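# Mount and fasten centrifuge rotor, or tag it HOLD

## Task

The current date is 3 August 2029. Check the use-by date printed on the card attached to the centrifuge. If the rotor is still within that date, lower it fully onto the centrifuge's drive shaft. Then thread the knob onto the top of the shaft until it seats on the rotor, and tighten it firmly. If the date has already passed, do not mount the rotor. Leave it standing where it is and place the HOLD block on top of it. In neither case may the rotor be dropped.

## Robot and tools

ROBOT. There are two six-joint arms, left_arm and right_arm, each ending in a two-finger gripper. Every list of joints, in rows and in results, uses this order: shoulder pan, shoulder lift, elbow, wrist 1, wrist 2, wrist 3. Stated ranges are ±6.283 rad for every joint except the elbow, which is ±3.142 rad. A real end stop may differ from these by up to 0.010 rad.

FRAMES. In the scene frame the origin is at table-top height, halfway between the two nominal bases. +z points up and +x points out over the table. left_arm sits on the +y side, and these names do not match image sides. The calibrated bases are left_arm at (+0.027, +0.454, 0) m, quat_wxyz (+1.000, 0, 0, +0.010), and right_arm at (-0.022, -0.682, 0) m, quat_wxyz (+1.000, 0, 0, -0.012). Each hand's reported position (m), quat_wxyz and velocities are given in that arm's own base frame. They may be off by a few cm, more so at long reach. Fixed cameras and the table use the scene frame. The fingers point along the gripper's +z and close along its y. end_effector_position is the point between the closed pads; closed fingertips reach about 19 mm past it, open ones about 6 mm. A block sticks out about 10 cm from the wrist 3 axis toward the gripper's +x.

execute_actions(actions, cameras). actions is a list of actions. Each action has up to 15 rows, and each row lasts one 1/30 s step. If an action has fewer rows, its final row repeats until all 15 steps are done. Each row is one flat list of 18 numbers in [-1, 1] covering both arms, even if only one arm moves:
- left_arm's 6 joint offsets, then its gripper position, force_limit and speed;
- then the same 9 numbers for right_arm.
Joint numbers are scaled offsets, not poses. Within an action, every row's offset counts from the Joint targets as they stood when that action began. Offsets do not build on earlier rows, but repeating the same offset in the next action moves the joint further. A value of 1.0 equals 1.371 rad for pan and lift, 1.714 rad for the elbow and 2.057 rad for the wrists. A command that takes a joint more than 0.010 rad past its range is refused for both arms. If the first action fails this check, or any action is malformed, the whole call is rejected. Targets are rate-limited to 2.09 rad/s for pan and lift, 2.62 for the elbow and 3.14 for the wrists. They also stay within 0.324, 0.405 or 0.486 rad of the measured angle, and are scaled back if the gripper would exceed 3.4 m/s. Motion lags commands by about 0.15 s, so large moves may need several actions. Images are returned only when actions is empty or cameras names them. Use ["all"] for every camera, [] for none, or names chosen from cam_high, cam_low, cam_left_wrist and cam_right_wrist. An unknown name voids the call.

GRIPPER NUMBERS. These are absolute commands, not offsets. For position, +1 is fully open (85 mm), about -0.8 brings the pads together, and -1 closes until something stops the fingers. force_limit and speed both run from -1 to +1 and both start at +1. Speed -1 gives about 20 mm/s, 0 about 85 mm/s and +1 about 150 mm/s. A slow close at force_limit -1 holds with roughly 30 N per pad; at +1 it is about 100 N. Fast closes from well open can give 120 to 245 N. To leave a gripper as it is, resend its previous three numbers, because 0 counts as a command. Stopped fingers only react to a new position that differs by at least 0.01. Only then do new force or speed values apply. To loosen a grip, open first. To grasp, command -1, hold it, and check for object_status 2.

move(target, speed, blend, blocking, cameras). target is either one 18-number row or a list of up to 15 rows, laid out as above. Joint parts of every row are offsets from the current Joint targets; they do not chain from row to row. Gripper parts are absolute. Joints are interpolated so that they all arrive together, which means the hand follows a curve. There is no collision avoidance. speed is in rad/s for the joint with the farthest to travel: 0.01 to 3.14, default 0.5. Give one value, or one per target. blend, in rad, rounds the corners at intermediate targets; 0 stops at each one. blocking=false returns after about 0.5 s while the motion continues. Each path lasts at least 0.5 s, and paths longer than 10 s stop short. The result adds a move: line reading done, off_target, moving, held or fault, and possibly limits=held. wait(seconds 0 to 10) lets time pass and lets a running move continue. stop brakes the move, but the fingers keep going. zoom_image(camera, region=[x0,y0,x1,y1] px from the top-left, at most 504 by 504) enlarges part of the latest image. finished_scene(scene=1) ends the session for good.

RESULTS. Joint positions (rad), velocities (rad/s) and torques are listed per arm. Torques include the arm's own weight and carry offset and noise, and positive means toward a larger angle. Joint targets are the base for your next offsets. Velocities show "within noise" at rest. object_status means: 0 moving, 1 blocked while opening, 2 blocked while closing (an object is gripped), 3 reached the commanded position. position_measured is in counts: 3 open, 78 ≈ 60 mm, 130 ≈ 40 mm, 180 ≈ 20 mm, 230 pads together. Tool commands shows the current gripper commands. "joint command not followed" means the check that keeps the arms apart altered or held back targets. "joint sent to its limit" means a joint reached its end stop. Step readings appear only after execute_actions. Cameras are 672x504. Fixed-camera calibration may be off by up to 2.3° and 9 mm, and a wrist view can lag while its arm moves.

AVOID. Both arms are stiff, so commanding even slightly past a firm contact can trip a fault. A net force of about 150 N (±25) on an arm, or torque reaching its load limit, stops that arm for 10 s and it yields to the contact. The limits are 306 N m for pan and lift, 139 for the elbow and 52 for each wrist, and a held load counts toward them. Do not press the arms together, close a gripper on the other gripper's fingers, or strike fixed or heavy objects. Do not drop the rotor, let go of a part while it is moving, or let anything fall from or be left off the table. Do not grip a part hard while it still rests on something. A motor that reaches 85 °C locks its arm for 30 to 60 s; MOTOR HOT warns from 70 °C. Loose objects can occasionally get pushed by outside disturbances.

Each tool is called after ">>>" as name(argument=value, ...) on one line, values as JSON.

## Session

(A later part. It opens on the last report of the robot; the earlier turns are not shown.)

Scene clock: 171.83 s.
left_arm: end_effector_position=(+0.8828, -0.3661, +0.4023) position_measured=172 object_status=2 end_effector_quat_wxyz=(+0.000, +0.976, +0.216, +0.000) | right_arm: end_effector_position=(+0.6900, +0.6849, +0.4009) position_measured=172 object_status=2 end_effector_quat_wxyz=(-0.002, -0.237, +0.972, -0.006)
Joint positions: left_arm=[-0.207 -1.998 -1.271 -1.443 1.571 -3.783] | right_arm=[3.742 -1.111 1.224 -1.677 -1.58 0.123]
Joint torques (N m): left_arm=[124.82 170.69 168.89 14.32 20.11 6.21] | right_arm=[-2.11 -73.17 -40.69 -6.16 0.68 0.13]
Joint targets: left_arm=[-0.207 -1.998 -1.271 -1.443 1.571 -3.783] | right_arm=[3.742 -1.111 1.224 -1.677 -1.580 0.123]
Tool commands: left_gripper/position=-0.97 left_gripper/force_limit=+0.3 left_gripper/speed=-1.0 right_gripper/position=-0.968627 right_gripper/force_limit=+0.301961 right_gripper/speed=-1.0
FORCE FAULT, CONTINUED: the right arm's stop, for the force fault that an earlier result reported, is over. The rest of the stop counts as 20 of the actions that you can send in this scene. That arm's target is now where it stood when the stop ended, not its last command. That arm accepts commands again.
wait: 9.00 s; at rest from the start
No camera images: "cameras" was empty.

>>> move(target=[[-0.0015,-0.0015,0.0012,-0.0005,0,-0.0015,-0.97,0.3,-1,0.0007,-0.0015,0,-0.0024,0.0039,-0.0005,-0.97,0.3,-1],[-0.0015,0.0029,0.0315,-0.0284,0,-0.0015,-0.97,0.3,-1,0.0007,-0.0051,-0.0303,0.0253,0.0039,-0.0005,-0.97,0.3,-1]], speed=[0.01,0.03], cameras=["cam_high","cam_left_wrist","cam_right_wrist"])

>>> zoom_image(camera="cam_high", region=[280, 290, 340, 350])

Scene clock: 173.70 s.
left_arm: end_effector_position=(+0.8828, -0.3681, +0.4047) position_measured=172 object_status=2 end_effector_quat_wxyz=(-0.001, +0.976, +0.216, -0.001) | right_arm: end_effector_position=(+0.6890, +0.6853, +0.4004) position_measured=172 object_status=2 end_effector_quat_wxyz=(-0.003, -0.237, +0.971, -0.004)
Joint positions: left_arm=[-0.209 -2 -1.264 -1.451 1.572 -3.787] | right_arm=[3.742 -1.112 1.226 -1.677 -1.577 0.122]
Joint torques (N m): left_arm=[83.05 260.87 232.44 18.79 12.76 -2.53] | right_arm=[-3.08 -72 -41.72 -8.52 -0.11 -0.12]
Joint targets: left_arm=[-0.209 -1.999 -1.263 -1.451 1.571 -3.786] | right_arm=[3.742 -1.112 1.226 -1.677 -1.577 0.122]
Tool commands: left_gripper/position=-0.97 left_gripper/force_limit=+0.3 left_gripper/speed=-1.0 right_gripper/position=-0.968627 right_gripper/force_limit=+0.301961 right_gripper/speed=-1.0
FORCE FAULT: contact force on the right arm reached its limit, and that arm stopped. The contact can be on any part of that arm, not only on its tool. That arm's remaining commands of this call were not run. That arm is still stopped at the end of this call. That arm stays stopped for about 10 more seconds. Until then a move that you send moves the other arm only, and its call returns only when the move has ended. Once the stop has ended, the next robot result says so. If the stop ends while you think or write, that arm runs what you send next, counted from new Joint targets: where its joints stand when the stop ends. While its stop runs, that arm takes no new command, but its gripper still runs the gripper command that each later call begins with. Until it ends, the stop uses up actions while you think or wait. An arm that is not stopped still takes commands.
move: fault (right_arm), off_target (left_arm; braked at the fault stop of right_arm); path passed 1 of 2 targets; left_arm: the wrist 1 is farthest, 0.051 rad from its target; right_arm: the elbow is farthest, 0.054 rad from its target
camera_calibration:
cam_left_wrist: T_world_to_cam=[[0.417499, -0.908484, -0.0187486, -0.684543], [-0.84853, -0.397163, 0.349655, 0.480189], [-0.325102, -0.130072, -0.936691, 0.748589], [0, 0, 0, 1]] pos_world=[0.936619, -0.333812, 0.520461]
cam_right_wrist: T_world_to_cam=[[-0.471903, 0.8815, -0.0162996, -0.266038], [0.826969, 0.448968, 0.338451, -0.990401], [0.305662, 0.146237, -0.940843, 0.195943], [0, 0, 0, 1]] pos_world=[0.633595, 0.650518, 0.515217]
Images, in order (width x height): cam_high 672x504, cam_left_wrist 672x504, cam_right_wrist 672x504.

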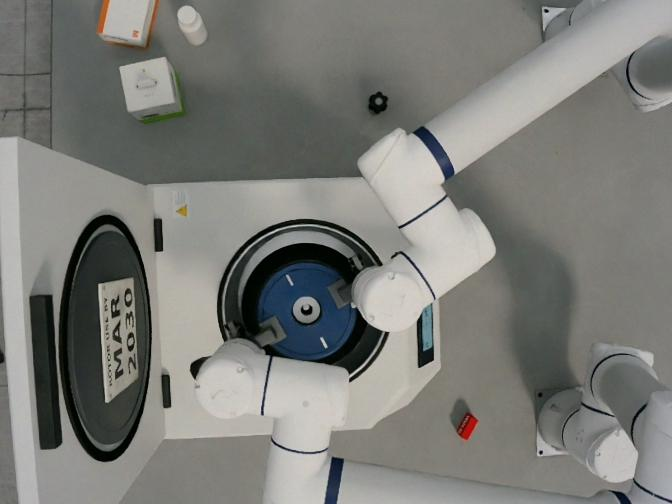

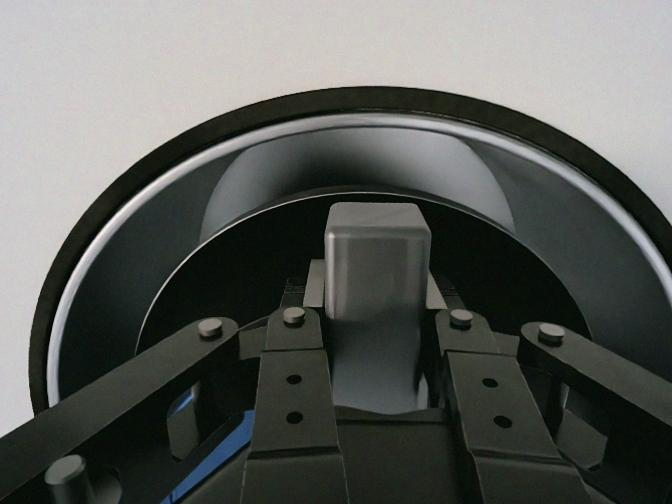

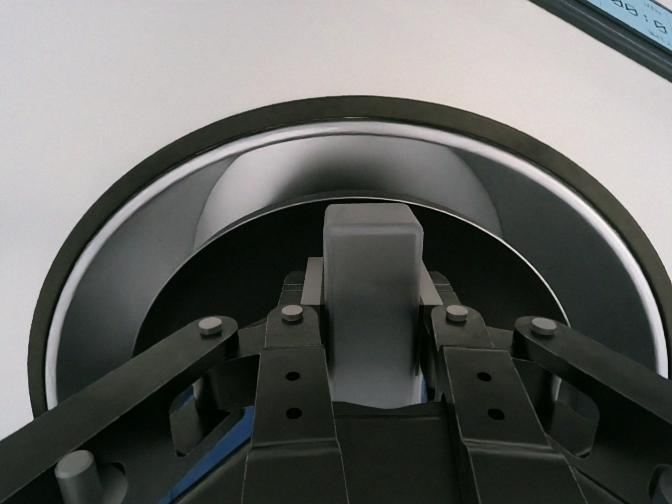

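Scaled by 8.400.

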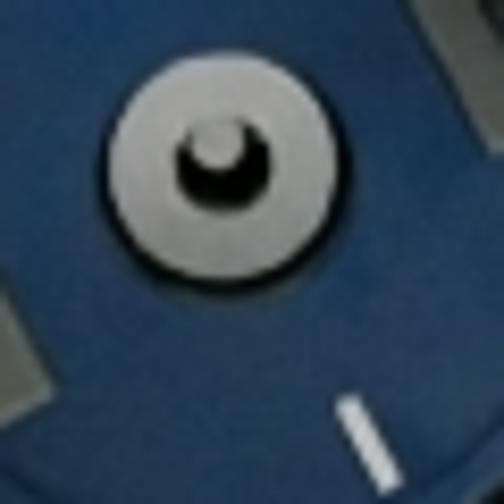

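>>> move(target=[0,-0.0011,-0.0064,0.0063,0,0,-0.97,0.3,-1,0,0,0,0,0,0,-0.97,0.3,-1], speed=0.01)

>>> wait(seconds=7.5, cameras=["cam_high"])

>>> zoom_image(camera="cam_high", region=[280, 290, 340, 350])

Scene clock: 183.43 s.
left_arm: end_effector_position=(+0.8815, -0.3693, +0.4011) position_measured=172 object_status=2 end_effector_quat_wxyz=(-0.001, +0.976, +0.216, -0.004) | right_arm: end_effector_position=(+0.6889, +0.6852, +0.4003) position_measured=172 object_status=2 end_effector_quat_wxyz=(-0.003, -0.237, +0.971, -0.004)
Joint positions: left_arm=[-0.209 -2.001 -1.267 -1.452 1.569 -3.787] | right_arm=[3.742 -1.111 1.226 -1.677 -1.577 0.122]
Joint torques (N m): left_arm=[8.14 118.82 80 3.67 0.79 0.16] | right_arm=[-4.54 -74.09 -41.72 -9.43 -0.07 -0.12]
Joint targets: left_arm=[-0.209 -2.001 -1.267 -1.452 1.569 -3.787] | right_arm=[3.742 -1.111 1.226 -1.677 -1.577 0.122]
Tool commands: left_gripper/position=-0.968627 left_gripper/force_limit=+0.301961 left_gripper/speed=-1.0 right_gripper/position=-0.968627 right_gripper/force_limit=+0.301961 right_gripper/speed=-1.0
FORCE FAULT: contact force on the left arm reached its limit, and that arm stopped. The contact can be on any part of that arm, not only on its tool. Since the last result, the stops that this result tells of count together as 19 of the actions that you can send in this scene. That arm ran no command of this call. That arm is still stopped at the end of this call. That arm stays stopped for about 1 more second. Until then a move that you send moves the other arm only, and its call returns only when the move has ended. Once the stop has ended, the next robot result says so. If the stop ends while you think or write, that arm runs what you send next, counted from new Joint targets: where its joints stand when the stop ends. While its stop runs, that arm takes no new command, but its gripper still runs the gripper command that each later call begins with. Until it ends, the stop uses up actions while you think or wait. An arm that is not stopped still takes commands.
FORCE FAULT, CONTINUED: the right arm's stop, for the force fault that an earlier result reported, is over. That arm was still stopped when this call began, so it ran no command of this call. That arm's target is now where it stood when the stop ended, not its last command. That arm accepts commands again.
move: fault (left_arm, right_arm); left_arm: the wrist 1 is farthest, 0.014 rad from its target

not run: an earlier result of this reply reported a stop or a fault. Calls in your next reply go to the robot.

Scaled by 8.400.
This view is cut from an older image: the scene may have changed since it was taken.

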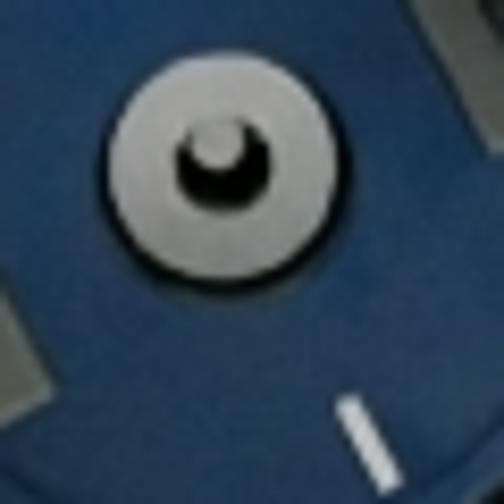

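>>> wait(seconds=1.2, cameras=["cam_high","cam_low"])

>>> zoom_image(camera="cam_high", region=[280, 290, 340, 350])

>>> zoom_image(camera="cam_low", region=[290, 150, 410, 260])

Scene clock: 184.90 s.
left_arm: end_effector_position=(+0.8815, -0.3693, +0.4011) position_measured=172 object_status=2 end_effector_quat_wxyz=(-0.001, +0.976, +0.216, -0.004) | right_arm: end_effector_position=(+0.6889, +0.6852, +0.4003) position_measured=172 object_status=2 end_effector_quat_wxyz=(-0.003, -0.237, +0.971, -0.004)
Joint positions: left_arm=[-0.209 -2.001 -1.267 -1.452 1.569 -3.787] | right_arm=[3.742 -1.111 1.226 -1.677 -1.577 0.122]
Joint torques (N m): left_arm=[8.69 121.53 79.45 4.35 1.1 -0.41] | right_arm=[-3.55 -77 -40.53 -6.27 -0.75 -0.19]
Joint targets: left_arm=[-0.209 -2.001 -1.267 -1.452 1.569 -3.787] | right_arm=[3.742 -1.111 1.226 -1.677 -1.577 0.122]
Tool commands: left_gripper/position=-0.968627 left_gripper/force_limit=+0.301961 left_gripper/speed=-1.0 right_gripper/position=-0.968627 right_gripper/force_limit=+0.301961 right_gripper/speed=-1.0
FORCE FAULT, CONTINUED: the left arm's stop, for the force fault that an earlier result reported, is over. The rest of the stop counts as 1 of the actions that you can send in this scene. That arm's target is now where it stood when the stop ended, not its last command. That arm accepts commands again.
wait: 1.20 s; at rest from the start
Images, in order (width x height): cam_high 672x504, cam_low 672x504.

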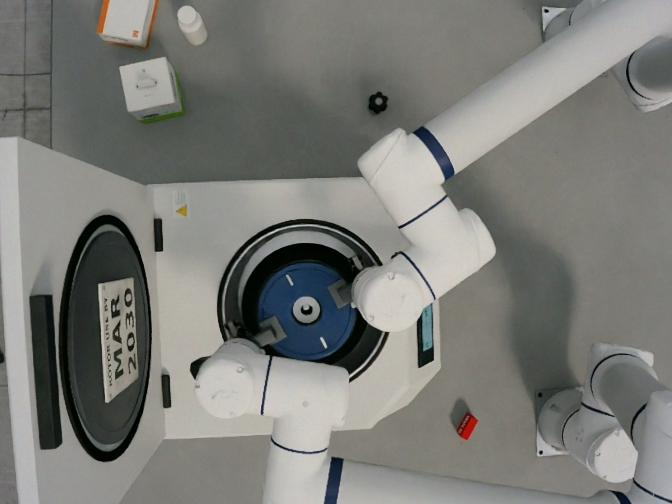

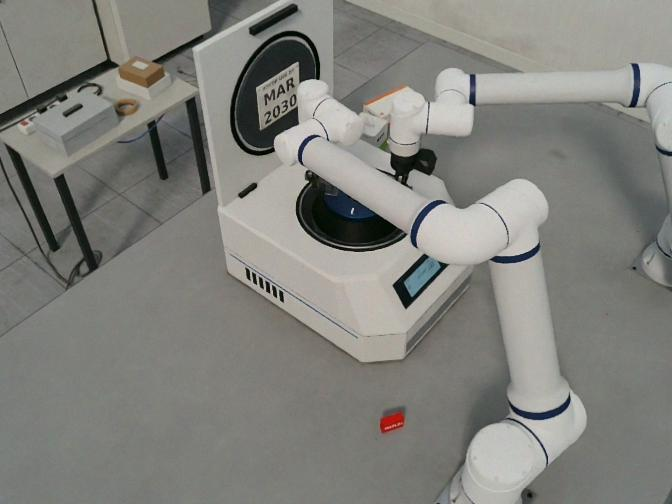

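Scaled by 8.400.

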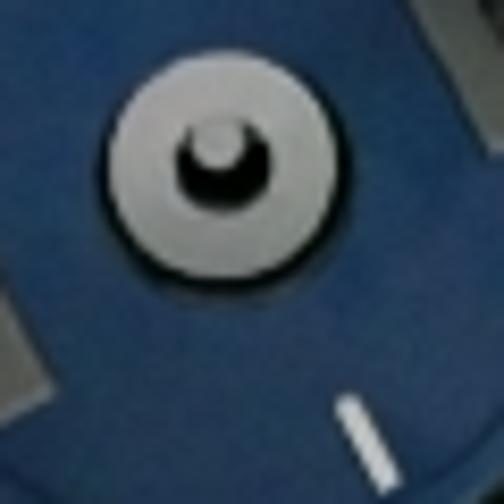

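Scaled by 4.200.

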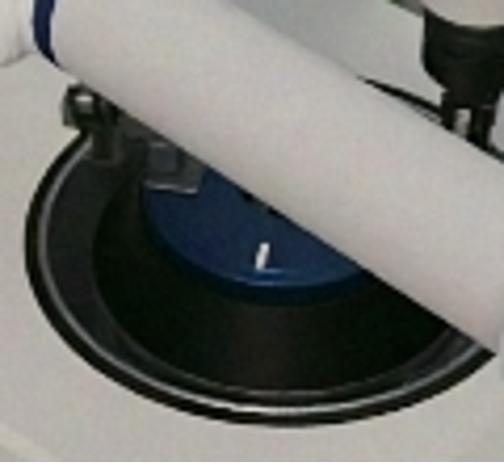

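>>> move(target=[0,0.0013,0.0090,-0.0084,0,0,-0.97,0.3,-1,0,-0.0012,-0.0090,0.0083,0,0,-0.97,0.3,-1], speed=0.01)

Scene clock: 187.17 s.
left_arm: end_effector_position=(+0.8816, -0.3693, +0.4112) position_measured=172 object_status=2 end_effector_quat_wxyz=(-0.001, +0.976, +0.216, -0.004) | right_arm: end_effector_position=(+0.6890, +0.6853, +0.4104) position_measured=172 object_status=2 end_effector_quat_wxyz=(-0.003, -0.237, +0.971, -0.004)
Joint positions: left_arm=[-0.209 -2 -1.251 -1.469 1.569 -3.787] | right_arm=[3.742 -1.113 1.211 -1.66 -1.577 0.122]
Joint torques (N m): left_arm=[11.72 177.15 134.96 3.74 2.01 -0.15] | right_arm=[-2.75 -108.73 -68.77 -5.52 -0.75 0]
Joint targets: left_arm=[-0.209 -2.000 -1.251 -1.469 1.569 -3.787] | right_arm=[3.742 -1.113 1.211 -1.660 -1.577 0.122]
move: done

>>> move(target=[[0,0.0035,0.0229,-0.0214,0,0,-0.97,0.3,-1,0,-0.0029,-0.0235,0.0215,0,0,-0.97,0.3,-1],[0,0.0050,0.0617,-0.0548,0,0,-0.97,0.3,-1,0,-0.0039,-0.0631,0.0552,0,0,-0.97,0.3,-1],[0,0.0038,0.0992,-0.0852,0,0,-0.97,0.3,-1,0,-0.0019,-0.1015,0.0858,0,0,-0.97,0.3,-1],[0,-0.0006,0.1403,-0.1165,0,0,-0.97,0.3,-1,0,0.0036,-0.1438,0.1175,0,0,-0.97,0.3,-1]], speed=0.04, blend=0.005, cameras=["cam_high","cam_left_wrist","cam_right_wrist"])

>>> zoom_image(camera="cam_high", region=[280, 290, 340, 350])

Scene clock: 194.53 s.
left_arm: end_effector_position=(+0.8807, -0.3691, +0.5475) position_measured=172 object_status=2 end_effector_quat_wxyz=(-0.001, +0.976, +0.216, -0.004) | right_arm: end_effector_position=(+0.6886, +0.6850, +0.5466) position_measured=172 object_status=2 end_effector_quat_wxyz=(-0.003, -0.237, +0.971, -0.004)
Joint positions: left_arm=[-0.209 -2.001 -1.011 -1.709 1.569 -3.787] | right_arm=[3.742 -1.108 0.964 -1.419 -1.577 0.122]
Joint torques (N m): left_arm=[21.5 141.56 135.96 5.29 4.37 -0.89] | right_arm=[-3.26 -89.35 -64.41 0.11 -0.75 0.01]
Joint targets: left_arm=[-0.209 -2.001 -1.011 -1.709 1.569 -3.787] | right_arm=[3.742 -1.108 0.964 -1.419 -1.577 0.122]
move: done
camera_calibration:
cam_left_wrist: T_world_to_cam=[[0.416783, -0.908782, -0.0201608, -0.680601], [-0.8466, -0.39615, 0.355434, 0.42356], [-0.330999, -0.131071, -0.934484, 0.885113], [0, 0, 0, 1]] pos_world=[0.93522, -0.334713, 0.662855]
cam_right_wrist: T_world_to_cam=[[-0.47198, 0.881458, -0.0163239, -0.263528], [0.827001, 0.449084, 0.338219, -1.03949], [0.305457, 0.146133, -0.940926, 0.333868], [0, 0, 0, 1]] pos_world=[0.633295, 0.650317, 0.661418]
Images, in order (width x height): cam_high 672x504, cam_left_wrist 672x504, cam_right_wrist 672x504.

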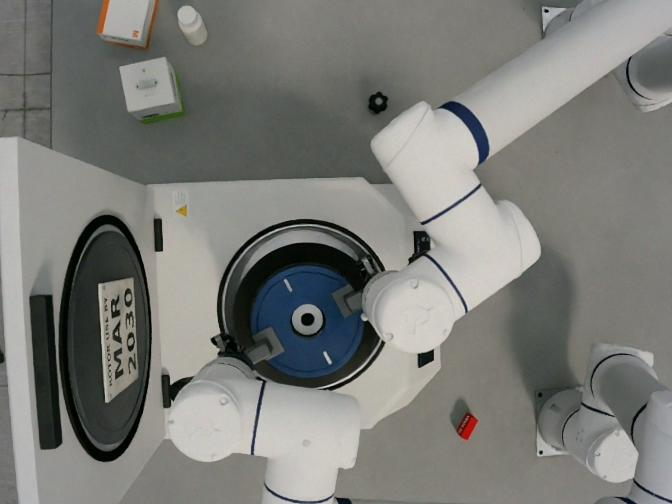

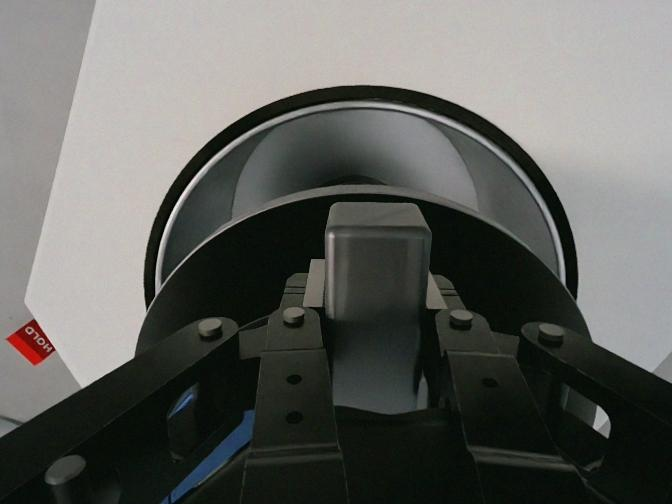

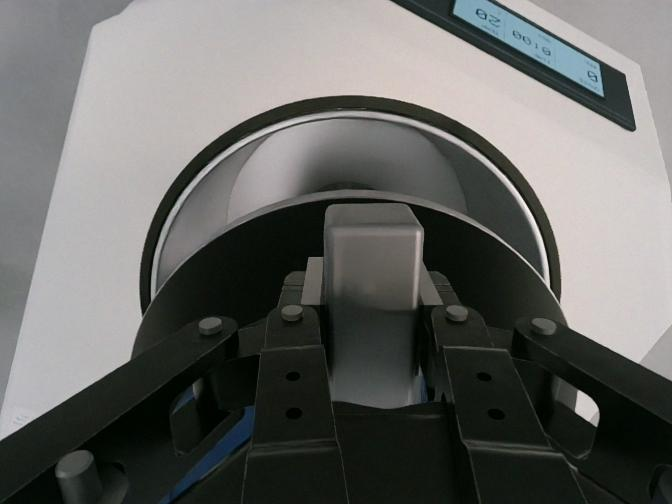

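Scaled by 8.400.

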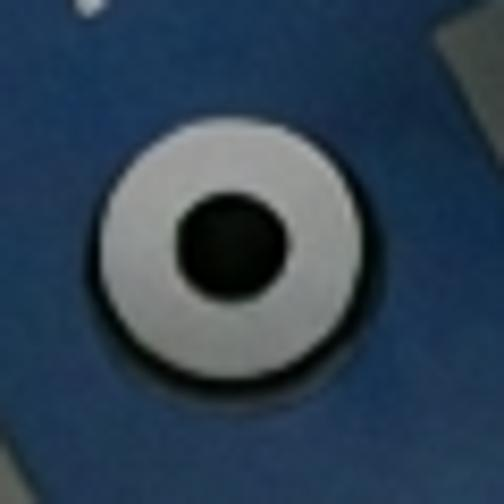

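>>> move(target=[[-0.0030,0.0657,-0.0732,0.0172,0,-0.0244,-0.97,0.3,-1,0.0160,-0.0492,0.0574,-0.0150,0,-0.0117,-0.97,0.3,-1],[-0.0064,0.1286,-0.1390,0.0301,0,-0.0491,-0.97,0.3,-1,0.0332,-0.0951,0.1083,-0.0269,0,-0.0227,-0.97,0.3,-1],[-0.0106,0.1895,-0.1982,0.0389,0,-0.0743,-0.97,0.3,-1,0.0519,-0.1380,0.1536,-0.0360,0,-0.0327,-0.97,0.3,-1],[-0.0155,0.2491,-0.2518,0.0438,0,-0.0999,-0.97,0.3,-1,0.0722,-0.1781,0.1939,-0.0429,0,-0.0415,-0.97,0.3,-1]], speed=0.1, blend=0.01, cameras=["cam_high","cam_left_wrist","cam_low","cam_right_wrist"])

>>> zoom_image(camera="cam_left_wrist", region=[350, 60, 510, 200])

>>> zoom_image(camera="cam_high", region=[275, 265, 335, 325])

>>> zoom_image(camera="cam_low", region=[320, 190, 400, 260])

Scene clock: 199.63 s.
left_arm: end_effector_position=(+0.6802, -0.3426, +0.5500) position_measured=172 object_status=2 end_effector_quat_wxyz=(-0.001, +0.952, +0.305, -0.004) | right_arm: end_effector_position=(+0.5134, +0.6620, +0.5467) position_measured=172 object_status=2 end_effector_quat_wxyz=(-0.003, -0.326, +0.945, -0.004)
Joint positions: left_arm=[-0.231 -1.659 -1.442 -1.619 1.569 -3.992] | right_arm=[3.841 -1.352 1.296 -1.507 -1.577 0.036]
Joint torques (N m): left_arm=[9.62 127.18 115.25 11.58 4.11 -3.57] | right_arm=[5.18 -90.74 -42.15 -8.74 -0.77 -3.18]
Joint targets: left_arm=[-0.231 -1.659 -1.442 -1.619 1.569 -3.992] | right_arm=[3.841 -1.352 1.297 -1.507 -1.577 0.036]
move: done
camera_calibration:
cam_left_wrist: T_world_to_cam=[[0.576144, -0.817062, -0.0215989, -0.649097], [-0.759715, -0.54508, 0.354571, 0.153935], [-0.30148, -0.187875, -0.934779, 0.785165], [0, 0, 0, 1]] pos_world=[0.727632, -0.298933, 0.665356]
cam_right_wrist: T_world_to_cam=[[-0.625521, 0.78005, -0.0156786, -0.180276], [0.730964, 0.592948, 0.337792, -0.92996], [0.272791, 0.199835, -0.94109, 0.372137], [0, 0, 0, 1]] pos_world=[0.465485, 0.617676, 0.661521]

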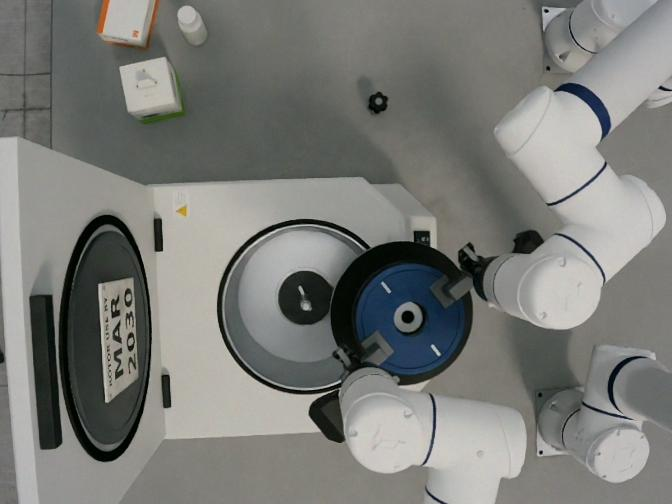

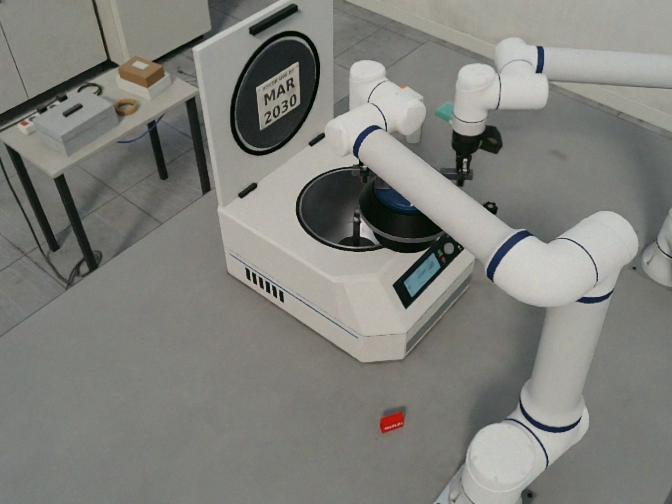

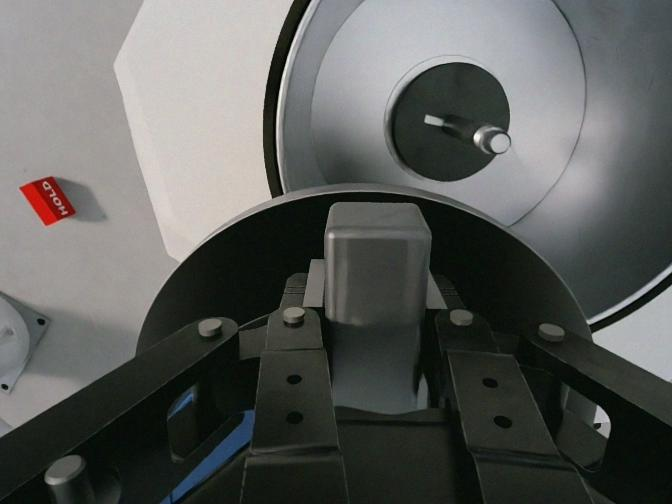

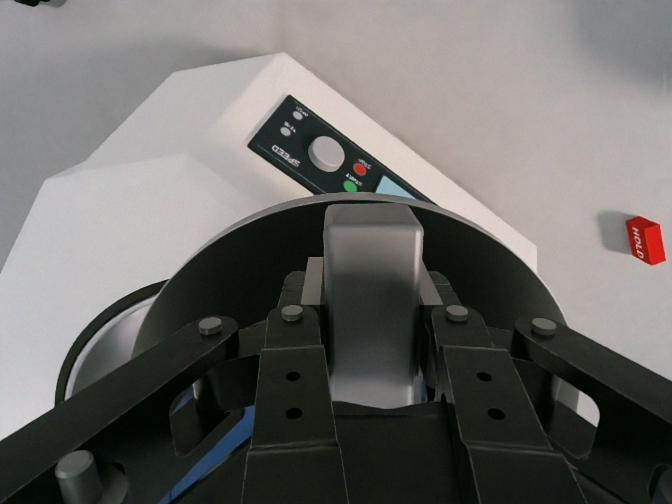

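Scaled by 3.150.

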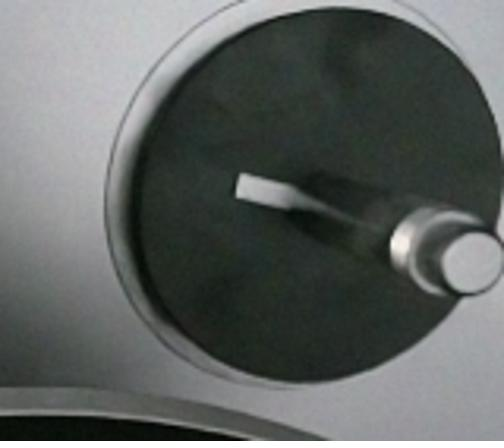

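Scaled by 8.400.

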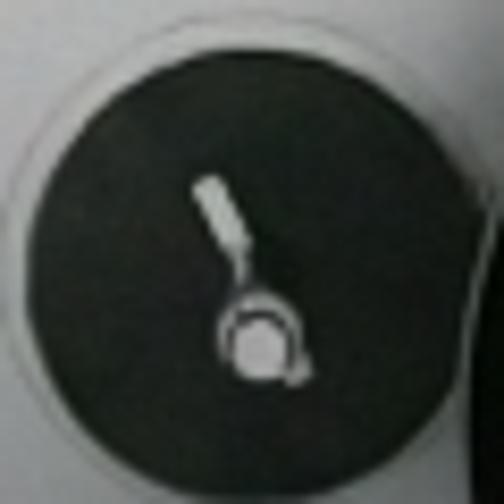

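Scaled by 6.300.

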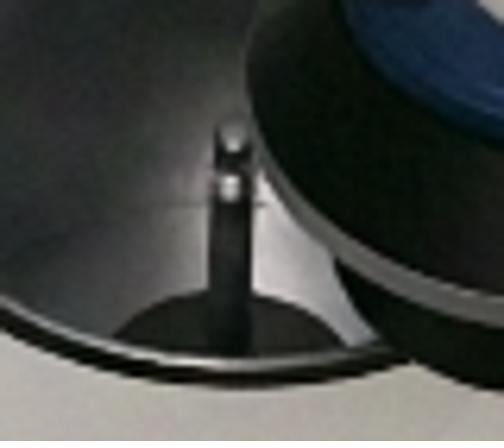

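>>> zoom_image(camera="cam_high", region=[320, 235, 480, 395])

>>> zoom_image(camera="cam_low", region=[340, 150, 460, 260])

>>> zoom_image(camera="cam_low", region=[350, 200, 380, 250])

Scaled by 3.150.

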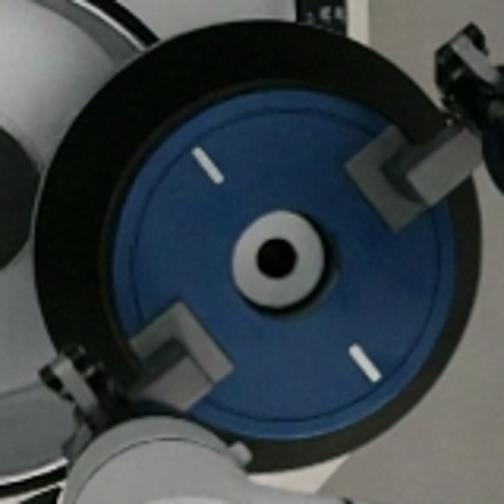

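Scaled by 4.200.

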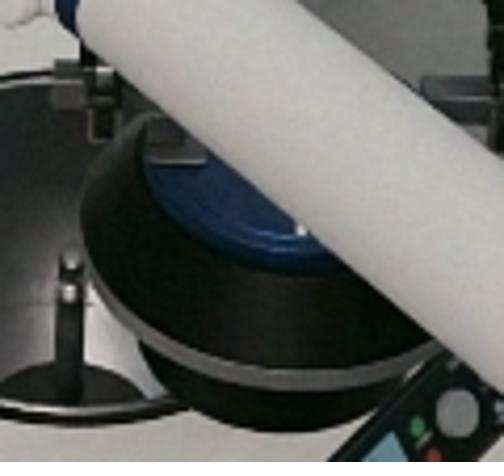

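Scaled by 10.080.

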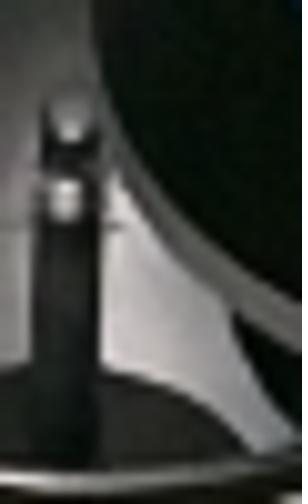

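>>> move(target=[[0.0049,-0.0596,0.0536,-0.0049,0,0.0256,-0.97,0.3,-1,-0.0203,0.0401,-0.0403,0.0069,0,0.0088,-0.97,0.3,-1],[0.0091,-0.1205,0.1128,-0.0137,0,0.0508,-0.97,0.3,-1,-0.0390,0.0830,-0.0856,0.0160,0,0.0188,-0.97,0.3,-1],[0.0125,-0.1834,0.1786,-0.0266,0,0.0755,-0.97,0.3,-1,-0.0562,0.1289,-0.1365,0.0279,0,0.0298,-0.97,0.3,-1],[0.0155,-0.2491,0.2518,-0.0438,0,0.0999,-0.97,0.3,-1,-0.0722,0.1781,-0.1939,0.0429,0,0.0415,-0.97,0.3,-1]], speed=0.1, blend=0.01, cameras=["cam_high","cam_low"])

>>> zoom_image(camera="cam_high", region=[230, 240, 390, 400])

>>> zoom_image(camera="cam_low", region=[310, 180, 400, 260])

Scene clock: 209.83 s.
left_arm: end_effector_position=(+0.8806, -0.3691, +0.5476) position_measured=172 object_status=2 end_effector_quat_wxyz=(-0.001, +0.976, +0.216, -0.004) | right_arm: end_effector_position=(+0.6885, +0.6850, +0.5467) position_measured=172 object_status=2 end_effector_quat_wxyz=(-0.003, -0.237, +0.971, -0.004)
Joint positions: left_arm=[-0.209 -2 -1.011 -1.709 1.569 -3.787] | right_arm=[3.742 -1.108 0.964 -1.419 -1.577 0.122]
Joint torques (N m): left_arm=[31.46 145.5 137.76 6.24 3.98 5.03] | right_arm=[-16.85 -91.67 -65.21 -1.21 -0.85 5.88]
Joint targets: left_arm=[-0.209 -2.001 -1.011 -1.709 1.569 -3.787] | right_arm=[3.742 -1.108 0.964 -1.419 -1.577 0.122]
move: done
Images, in order (width x height): cam_high 672x504, cam_low 672x504.

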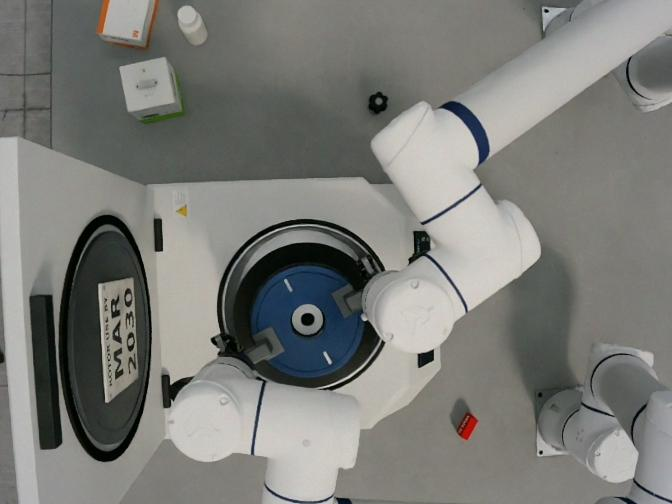

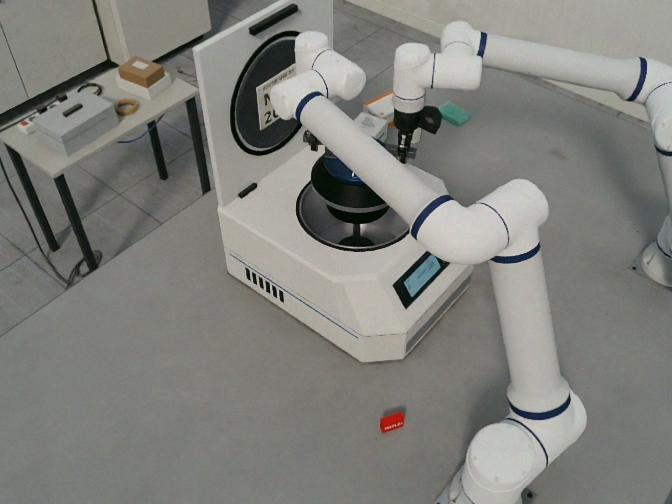

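Scaled by 3.150.

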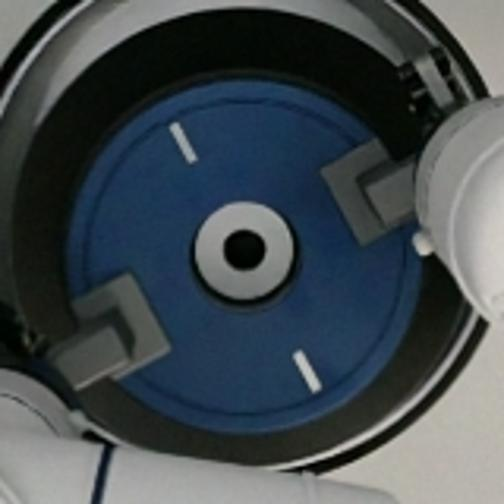

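Scaled by 5.600.

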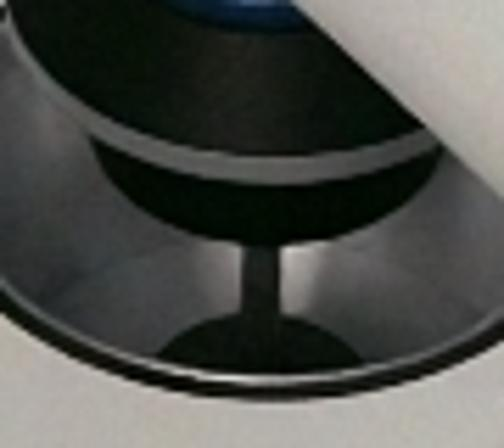

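>>> move(target=[[0,0.0044,-0.0411,0.0313,0,0,-0.97,0.3,-1,0,-0.0055,0.0423,-0.0317,0,0,-0.97,0.3,-1],[0,0.0056,-0.0786,0.0617,0,0,-0.97,0.3,-1,0,-0.0075,0.0807,-0.0623,0,0,-0.97,0.3,-1],[0,0.0041,-0.1174,0.0951,0,0,-0.97,0.3,-1,0,-0.0065,0.1203,-0.0960,0,0,-0.97,0.3,-1],[0,0.0006,-0.1403,0.1165,0,0,-0.97,0.3,-1,0,-0.0036,0.1438,-0.1175,0,0,-0.97,0.3,-1]], speed=0.04, blend=0.005)

>>> move(target=[0,-0.0013,-0.0090,0.0084,0,0,-0.97,0.3,-1,0,0.0012,0.0090,-0.0083,0,0,-0.97,0.3,-1], speed=0.01)

Scene clock: 218.17 s.
left_arm: end_effector_position=(+0.8816, -0.3693, +0.4114) position_measured=172 object_status=2 end_effector_quat_wxyz=(-0.001, +0.976, +0.216, -0.004) | right_arm: end_effector_position=(+0.6890, +0.6853, +0.4106) position_measured=172 object_status=2 end_effector_quat_wxyz=(-0.003, -0.237, +0.971, -0.004)
Joint positions: left_arm=[-0.209 -2 -1.251 -1.47 1.569 -3.787] | right_arm=[3.742 -1.113 1.211 -1.66 -1.577 0.122]
Joint torques (N m): left_arm=[15.91 142.22 101.76 7.89 3.96 -2.32] | right_arm=[3.76 -85.45 -49.08 -15.09 -0.76 -1.52]
Joint targets: left_arm=[-0.209 -2.000 -1.251 -1.469 1.569 -3.787] | right_arm=[3.742 -1.113 1.211 -1.660 -1.577 0.122]
move: done

Scene clock: 220.10 s.
left_arm: end_effector_position=(+0.8815, -0.3693, +0.4012) position_measured=172 object_status=2 end_effector_quat_wxyz=(-0.001, +0.976, +0.216, -0.004) | right_arm: end_effector_position=(+0.6889, +0.6852, +0.4004) position_measured=172 object_status=2 end_effector_quat_wxyz=(-0.003, -0.237, +0.971, -0.004)
Joint positions: left_arm=[-0.209 -2.001 -1.267 -1.452 1.569 -3.787] | right_arm=[3.742 -1.112 1.226 -1.677 -1.577 0.122]
Joint torques (N m): left_arm=[14.06 120.61 74.1 3.5 4.01 -2.1] | right_arm=[4.56 -73.4 -37.12 -11.72 -0.7 -1.44]
Joint targets: left_arm=[-0.209 -2.001 -1.267 -1.452 1.569 -3.787] | right_arm=[3.742 -1.111 1.226 -1.677 -1.577 0.122]
move: done

>>> move(target=[0,-0.0002,-0.0014,0.0013,0,0,-0.97,0.3,-1,0,0.0002,0.0014,-0.0013,0,0,-0.97,0.3,-1], speed=0.01, cameras=["cam_high","cam_low"])

>>> zoom_image(camera="cam_high", region=[280, 290, 340, 350])

Scene clock: 221.10 s.
left_arm: end_effector_position=(+0.8814, -0.3693, +0.3996) position_measured=172 object_status=2 end_effector_quat_wxyz=(-0.001, +0.976, +0.216, -0.004) | right_arm: end_effector_position=(+0.6889, +0.6852, +0.3988) position_measured=172 object_status=2 end_effector_quat_wxyz=(-0.003, -0.237, +0.971, -0.004)
Joint positions: left_arm=[-0.209 -2.002 -1.269 -1.45 1.569 -3.787] | right_arm=[3.742 -1.111 1.228 -1.68 -1.577 0.122]
Joint torques (N m): left_arm=[15.52 117.12 69.53 3.44 4.14 -2.16] | right_arm=[5.07 -69.1 -36.08 -11.37 -0.73 -1.49]
Joint targets: left_arm=[-0.209 -2.002 -1.269 -1.449 1.569 -3.787] | right_arm=[3.742 -1.111 1.229 -1.680 -1.577 0.122]
move: done
Images, in order (width x height): cam_high 672x504, cam_low 672x504.

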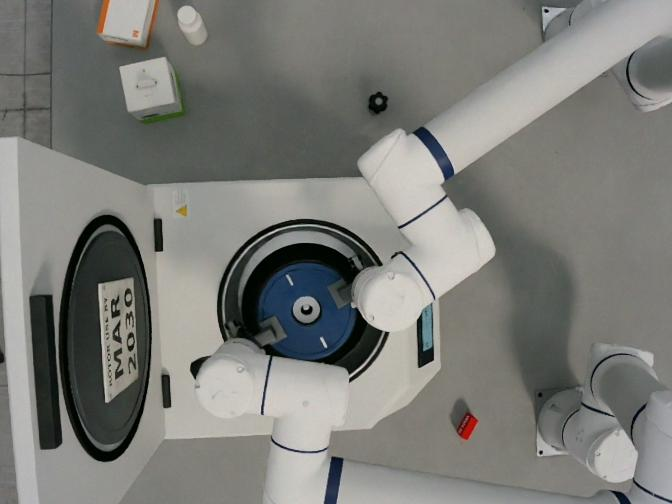

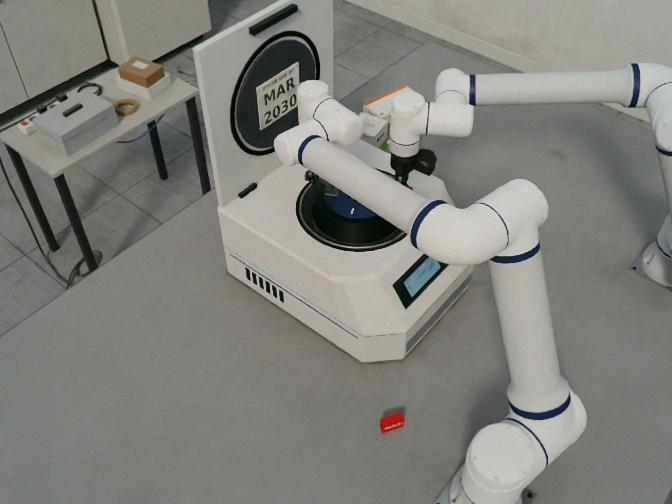

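Scaled by 8.400.

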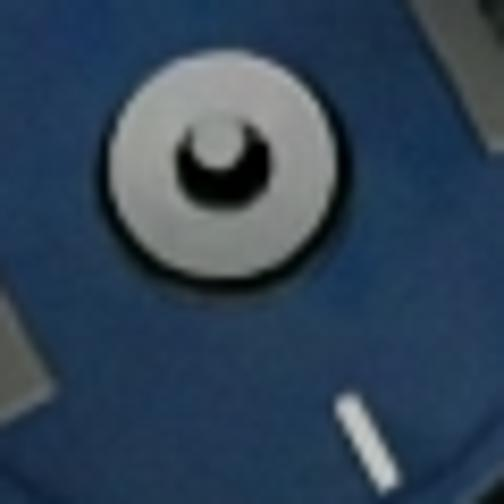

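>>> move(target=[0,-0.0006,-0.0036,0.0034,0,0,-0.97,0.3,-1,0,0.0005,0.0037,-0.0033,0,0,-0.97,0.3,-1], speed=0.01)

Scene clock: 222.13 s.
left_arm: end_effector_position=(+0.8813, -0.3693, +0.3954) position_measured=172 object_status=2 end_effector_quat_wxyz=(-0.001, +0.976, +0.216, -0.004) | right_arm: end_effector_position=(+0.6888, +0.6851, +0.3946) position_measured=172 object_status=2 end_effector_quat_wxyz=(-0.003, -0.237, +0.971, -0.004)
Joint positions: left_arm=[-0.209 -2.003 -1.275 -1.443 1.569 -3.787] | right_arm=[3.742 -1.111 1.235 -1.687 -1.577 0.122]
Joint torques (N m): left_arm=[14.42 110.49 60.45 1.12 3.88 -2.32] | right_arm=[4.99 -64.53 -32.3 -9.35 -0.15 -1.59]
Joint targets: left_arm=[-0.209 -2.003 -1.275 -1.442 1.569 -3.787] | right_arm=[3.742 -1.111 1.235 -1.687 -1.577 0.122]
move: done

>>> move(target=[0,-0.0009,-0.0051,0.0049,0,0,-0.97,0.3,-1,0,0.0008,0.0051,-0.0048,0,0,-0.97,0.3,-1], speed=0.01)

Scene clock: 223.63 s.
left_arm: end_effector_position=(+0.8813, -0.3692, +0.3895) position_measured=172 object_status=2 end_effector_quat_wxyz=(-0.001, +0.976, +0.216, -0.004) | right_arm: end_effector_position=(+0.6887, +0.6851, +0.3888) position_measured=172 object_status=2 end_effector_quat_wxyz=(-0.003, -0.237, +0.971, -0.004)
Joint positions: left_arm=[-0.209 -2.004 -1.284 -1.433 1.569 -3.787] | right_arm=[3.742 -1.109 1.243 -1.697 -1.577 0.122]
Joint torques (N m): left_arm=[23.84 99.86 45.51 -0.42 3.82 -2.46] | right_arm=[4.53 -58.96 -26.56 -7.5 2.01 -1.4]
Joint targets: left_arm=[-0.209 -2.004 -1.284 -1.432 1.569 -3.787] | right_arm=[3.742 -1.109 1.244 -1.697 -1.577 0.122]
move: done

>>> execute_actions(actions=[])

>>> zoom_image(camera="cam_high", region=[280, 290, 340, 350])

Scene clock: 223.77 s.
left_arm: end_effector_position=(+0.8813, -0.3692, +0.3894) position_measured=172 object_status=2 end_effector_quat_wxyz=(-0.001, +0.976, +0.216, -0.004) | right_arm: end_effector_position=(+0.6887, +0.6851, +0.3887) position_measured=172 object_status=2 end_effector_quat_wxyz=(-0.003, -0.237, +0.971, -0.004)
Joint positions: left_arm=[-0.209 -2.004 -1.284 -1.432 1.569 -3.787] | right_arm=[3.742 -1.109 1.244 -1.697 -1.577 0.122]
Joint velocities: within noise
Joint torques (N m): left_arm=[20.84 98.11 43.95 -1.06 3.86 -1.94] | right_arm=[5.32 -57.76 -26.72 -7.5 2.23 -1.63]
Motor temperatures (°C): left_arm=[33 33 32 30 36 32] | right_arm=[33 31 29 37 30 38]
Joint targets: left_arm=[-0.209 -2.004 -1.284 -1.432 1.569 -3.787] | right_arm=[3.742 -1.109 1.244 -1.697 -1.577 0.122]
Tool commands: left_gripper/position=-0.97 left_gripper/force_limit=+0.3 left_gripper/speed=-1.0 right_gripper/position=-0.97 right_gripper/force_limit=+0.3 right_gripper/speed=-1.0
camera_calibration:
cam_left_wrist: T_world_to_cam=[[0.416736, -0.908806, -0.0200515, -0.684149], [-0.846693, -0.396093, 0.355277, 0.480408], [-0.33082, -0.131079, -0.934546, 0.737418], [0, 0, 0, 1]] pos_world=[0.93582, -0.334813, 0.504755]
cam_right_wrist: T_world_to_cam=[[-0.47193, 0.881484, -0.0163468, -0.266143], [0.827061, 0.449063, 0.3381, -0.986047], [0.305371, 0.14604, -0.940968, 0.185433], [0, 0, 0, 1]] pos_world=[0.633295, 0.650317, 0.503518]

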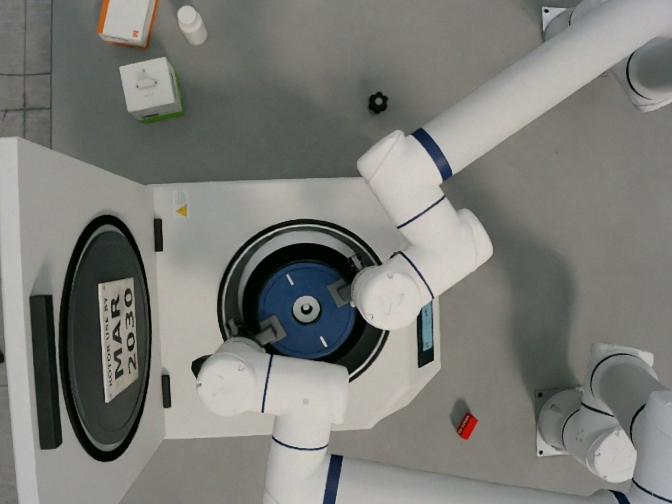

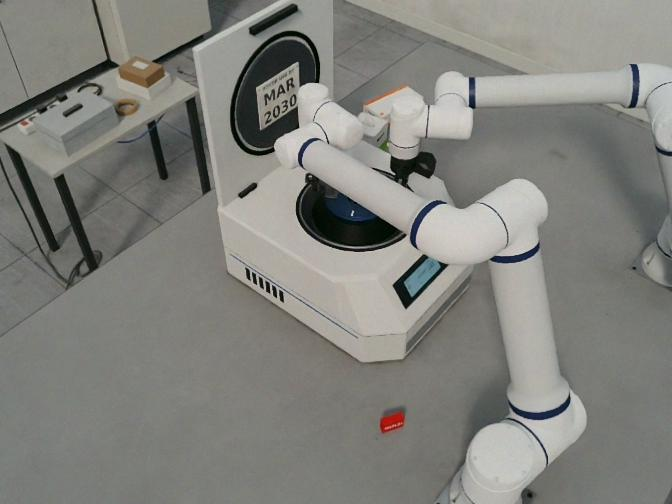

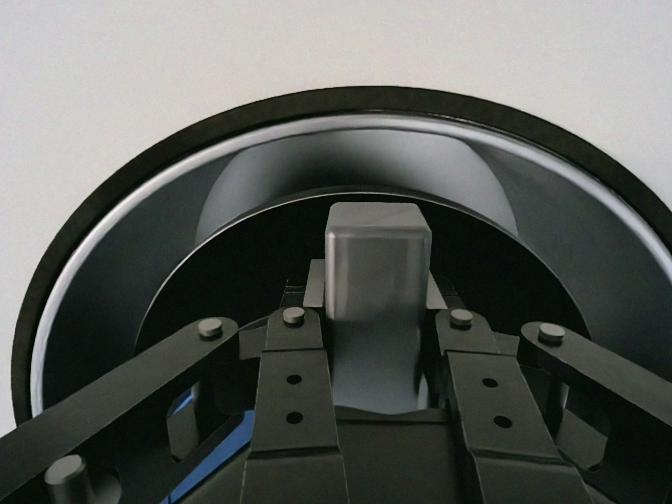

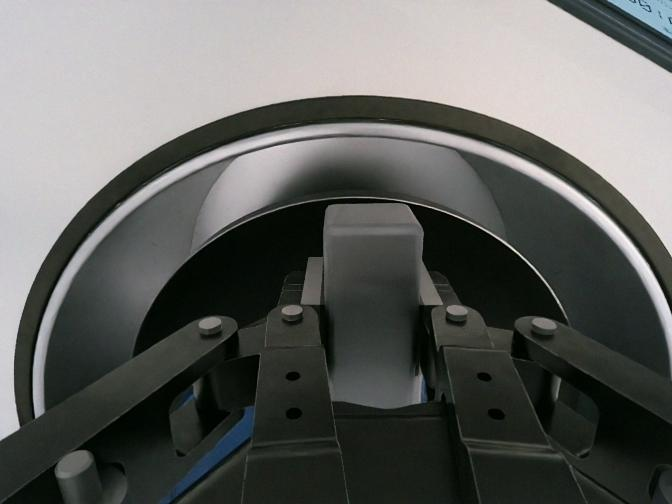

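Scaled by 8.400.

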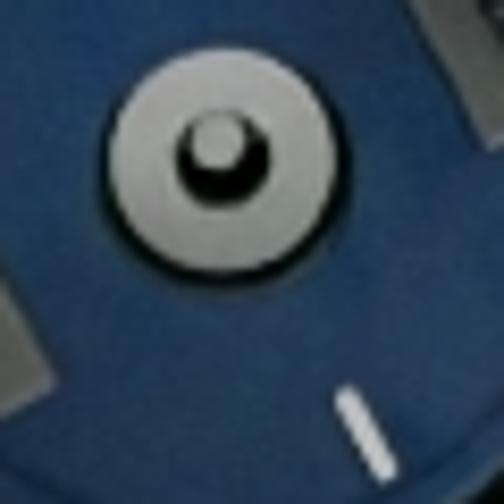

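>>> move(target=[0.0001,-0.0006,0.0006,-0.0001,0,0.0001,-0.97,0.3,-1,-0.0002,0.0004,-0.0005,0.0001,0,-0.0001,-0.97,0.3,-1], speed=0.01)

Scene clock: 224.90 s.
left_arm: end_effector_position=(+0.8817, -0.3692, +0.3892) position_measured=172 object_status=2 end_effector_quat_wxyz=(-0.001, +0.976, +0.216, -0.004) | right_arm: end_effector_position=(+0.6891, +0.6851, +0.3887) position_measured=172 object_status=2 end_effector_quat_wxyz=(-0.003, -0.237, +0.971, -0.004)
Joint positions: left_arm=[-0.209 -2.005 -1.283 -1.433 1.569 -3.786] | right_arm=[3.742 -1.109 1.243 -1.696 -1.577 0.122]
Joint torques (N m): left_arm=[43.09 111.59 89.04 -3.16 4.4 5.08] | right_arm=[-3.02 -63.14 -52.1 -1.89 3.65 -3.13]
Joint targets: left_arm=[-0.209 -2.005 -1.283 -1.433 1.569 -3.786] | right_arm=[3.742 -1.109 1.243 -1.696 -1.577 0.122]
move: done

>>> move(target=[0,-0.0005,-0.0025,0.0024,0,0,-0.97,0.3,-1,0,0.0004,0.0025,-0.0024,0,0,-0.97,0.3,-1], speed=0.01)

Scene clock: 225.73 s.
left_arm: end_effector_position=(+0.8817, -0.3692, +0.3864) position_measured=172 object_status=2 end_effector_quat_wxyz=(-0.001, +0.976, +0.216, -0.004) | right_arm: end_effector_position=(+0.6891, +0.6850, +0.3859) position_measured=172 object_status=2 end_effector_quat_wxyz=(-0.003, -0.237, +0.971, -0.004)
Joint positions: left_arm=[-0.209 -2.005 -1.287 -1.428 1.569 -3.786] | right_arm=[3.742 -1.108 1.247 -1.701 -1.577 0.122]
Joint torques (N m): left_arm=[45.04 105.05 57.63 2.01 4.31 4.98] | right_arm=[-1.3 -60.92 -30 -10.71 4.36 -2.83]
Joint targets: left_arm=[-0.209 -2.005 -1.287 -1.428 1.569 -3.786] | right_arm=[3.742 -1.108 1.247 -1.701 -1.577 0.122]
move: done

>>> move(target=[0.0000,-0.0012,-0.0028,0.0031,0,0.0001,-0.97,0.3,-1,-0.0001,0.0009,0.0029,-0.0030,0,-0.0001,-0.97,0.3,-1], speed=0.01)

Scene clock: 226.80 s.
left_arm: end_effector_position=(+0.8820, -0.3693, +0.3823) position_measured=172 object_status=2 end_effector_quat_wxyz=(-0.001, +0.976, +0.216, -0.004) | right_arm: end_effector_position=(+0.6893, +0.6851, +0.3820) position_measured=172 object_status=2 end_effector_quat_wxyz=(-0.003, -0.237, +0.971, -0.004)
Joint positions: left_arm=[-0.209 -2.007 -1.292 -1.421 1.569 -3.786] | right_arm=[3.742 -1.107 1.252 -1.707 -1.577 0.121]
Joint torques (N m): left_arm=[39.8 102.65 59.34 2.41 4.31 5] | right_arm=[-0.75 -61.83 -31.74 -11.46 4.66 -3.03]
Joint targets: left_arm=[-0.209 -2.007 -1.292 -1.421 1.569 -3.786] | right_arm=[3.742 -1.107 1.252 -1.708 -1.577 0.121]
move: done


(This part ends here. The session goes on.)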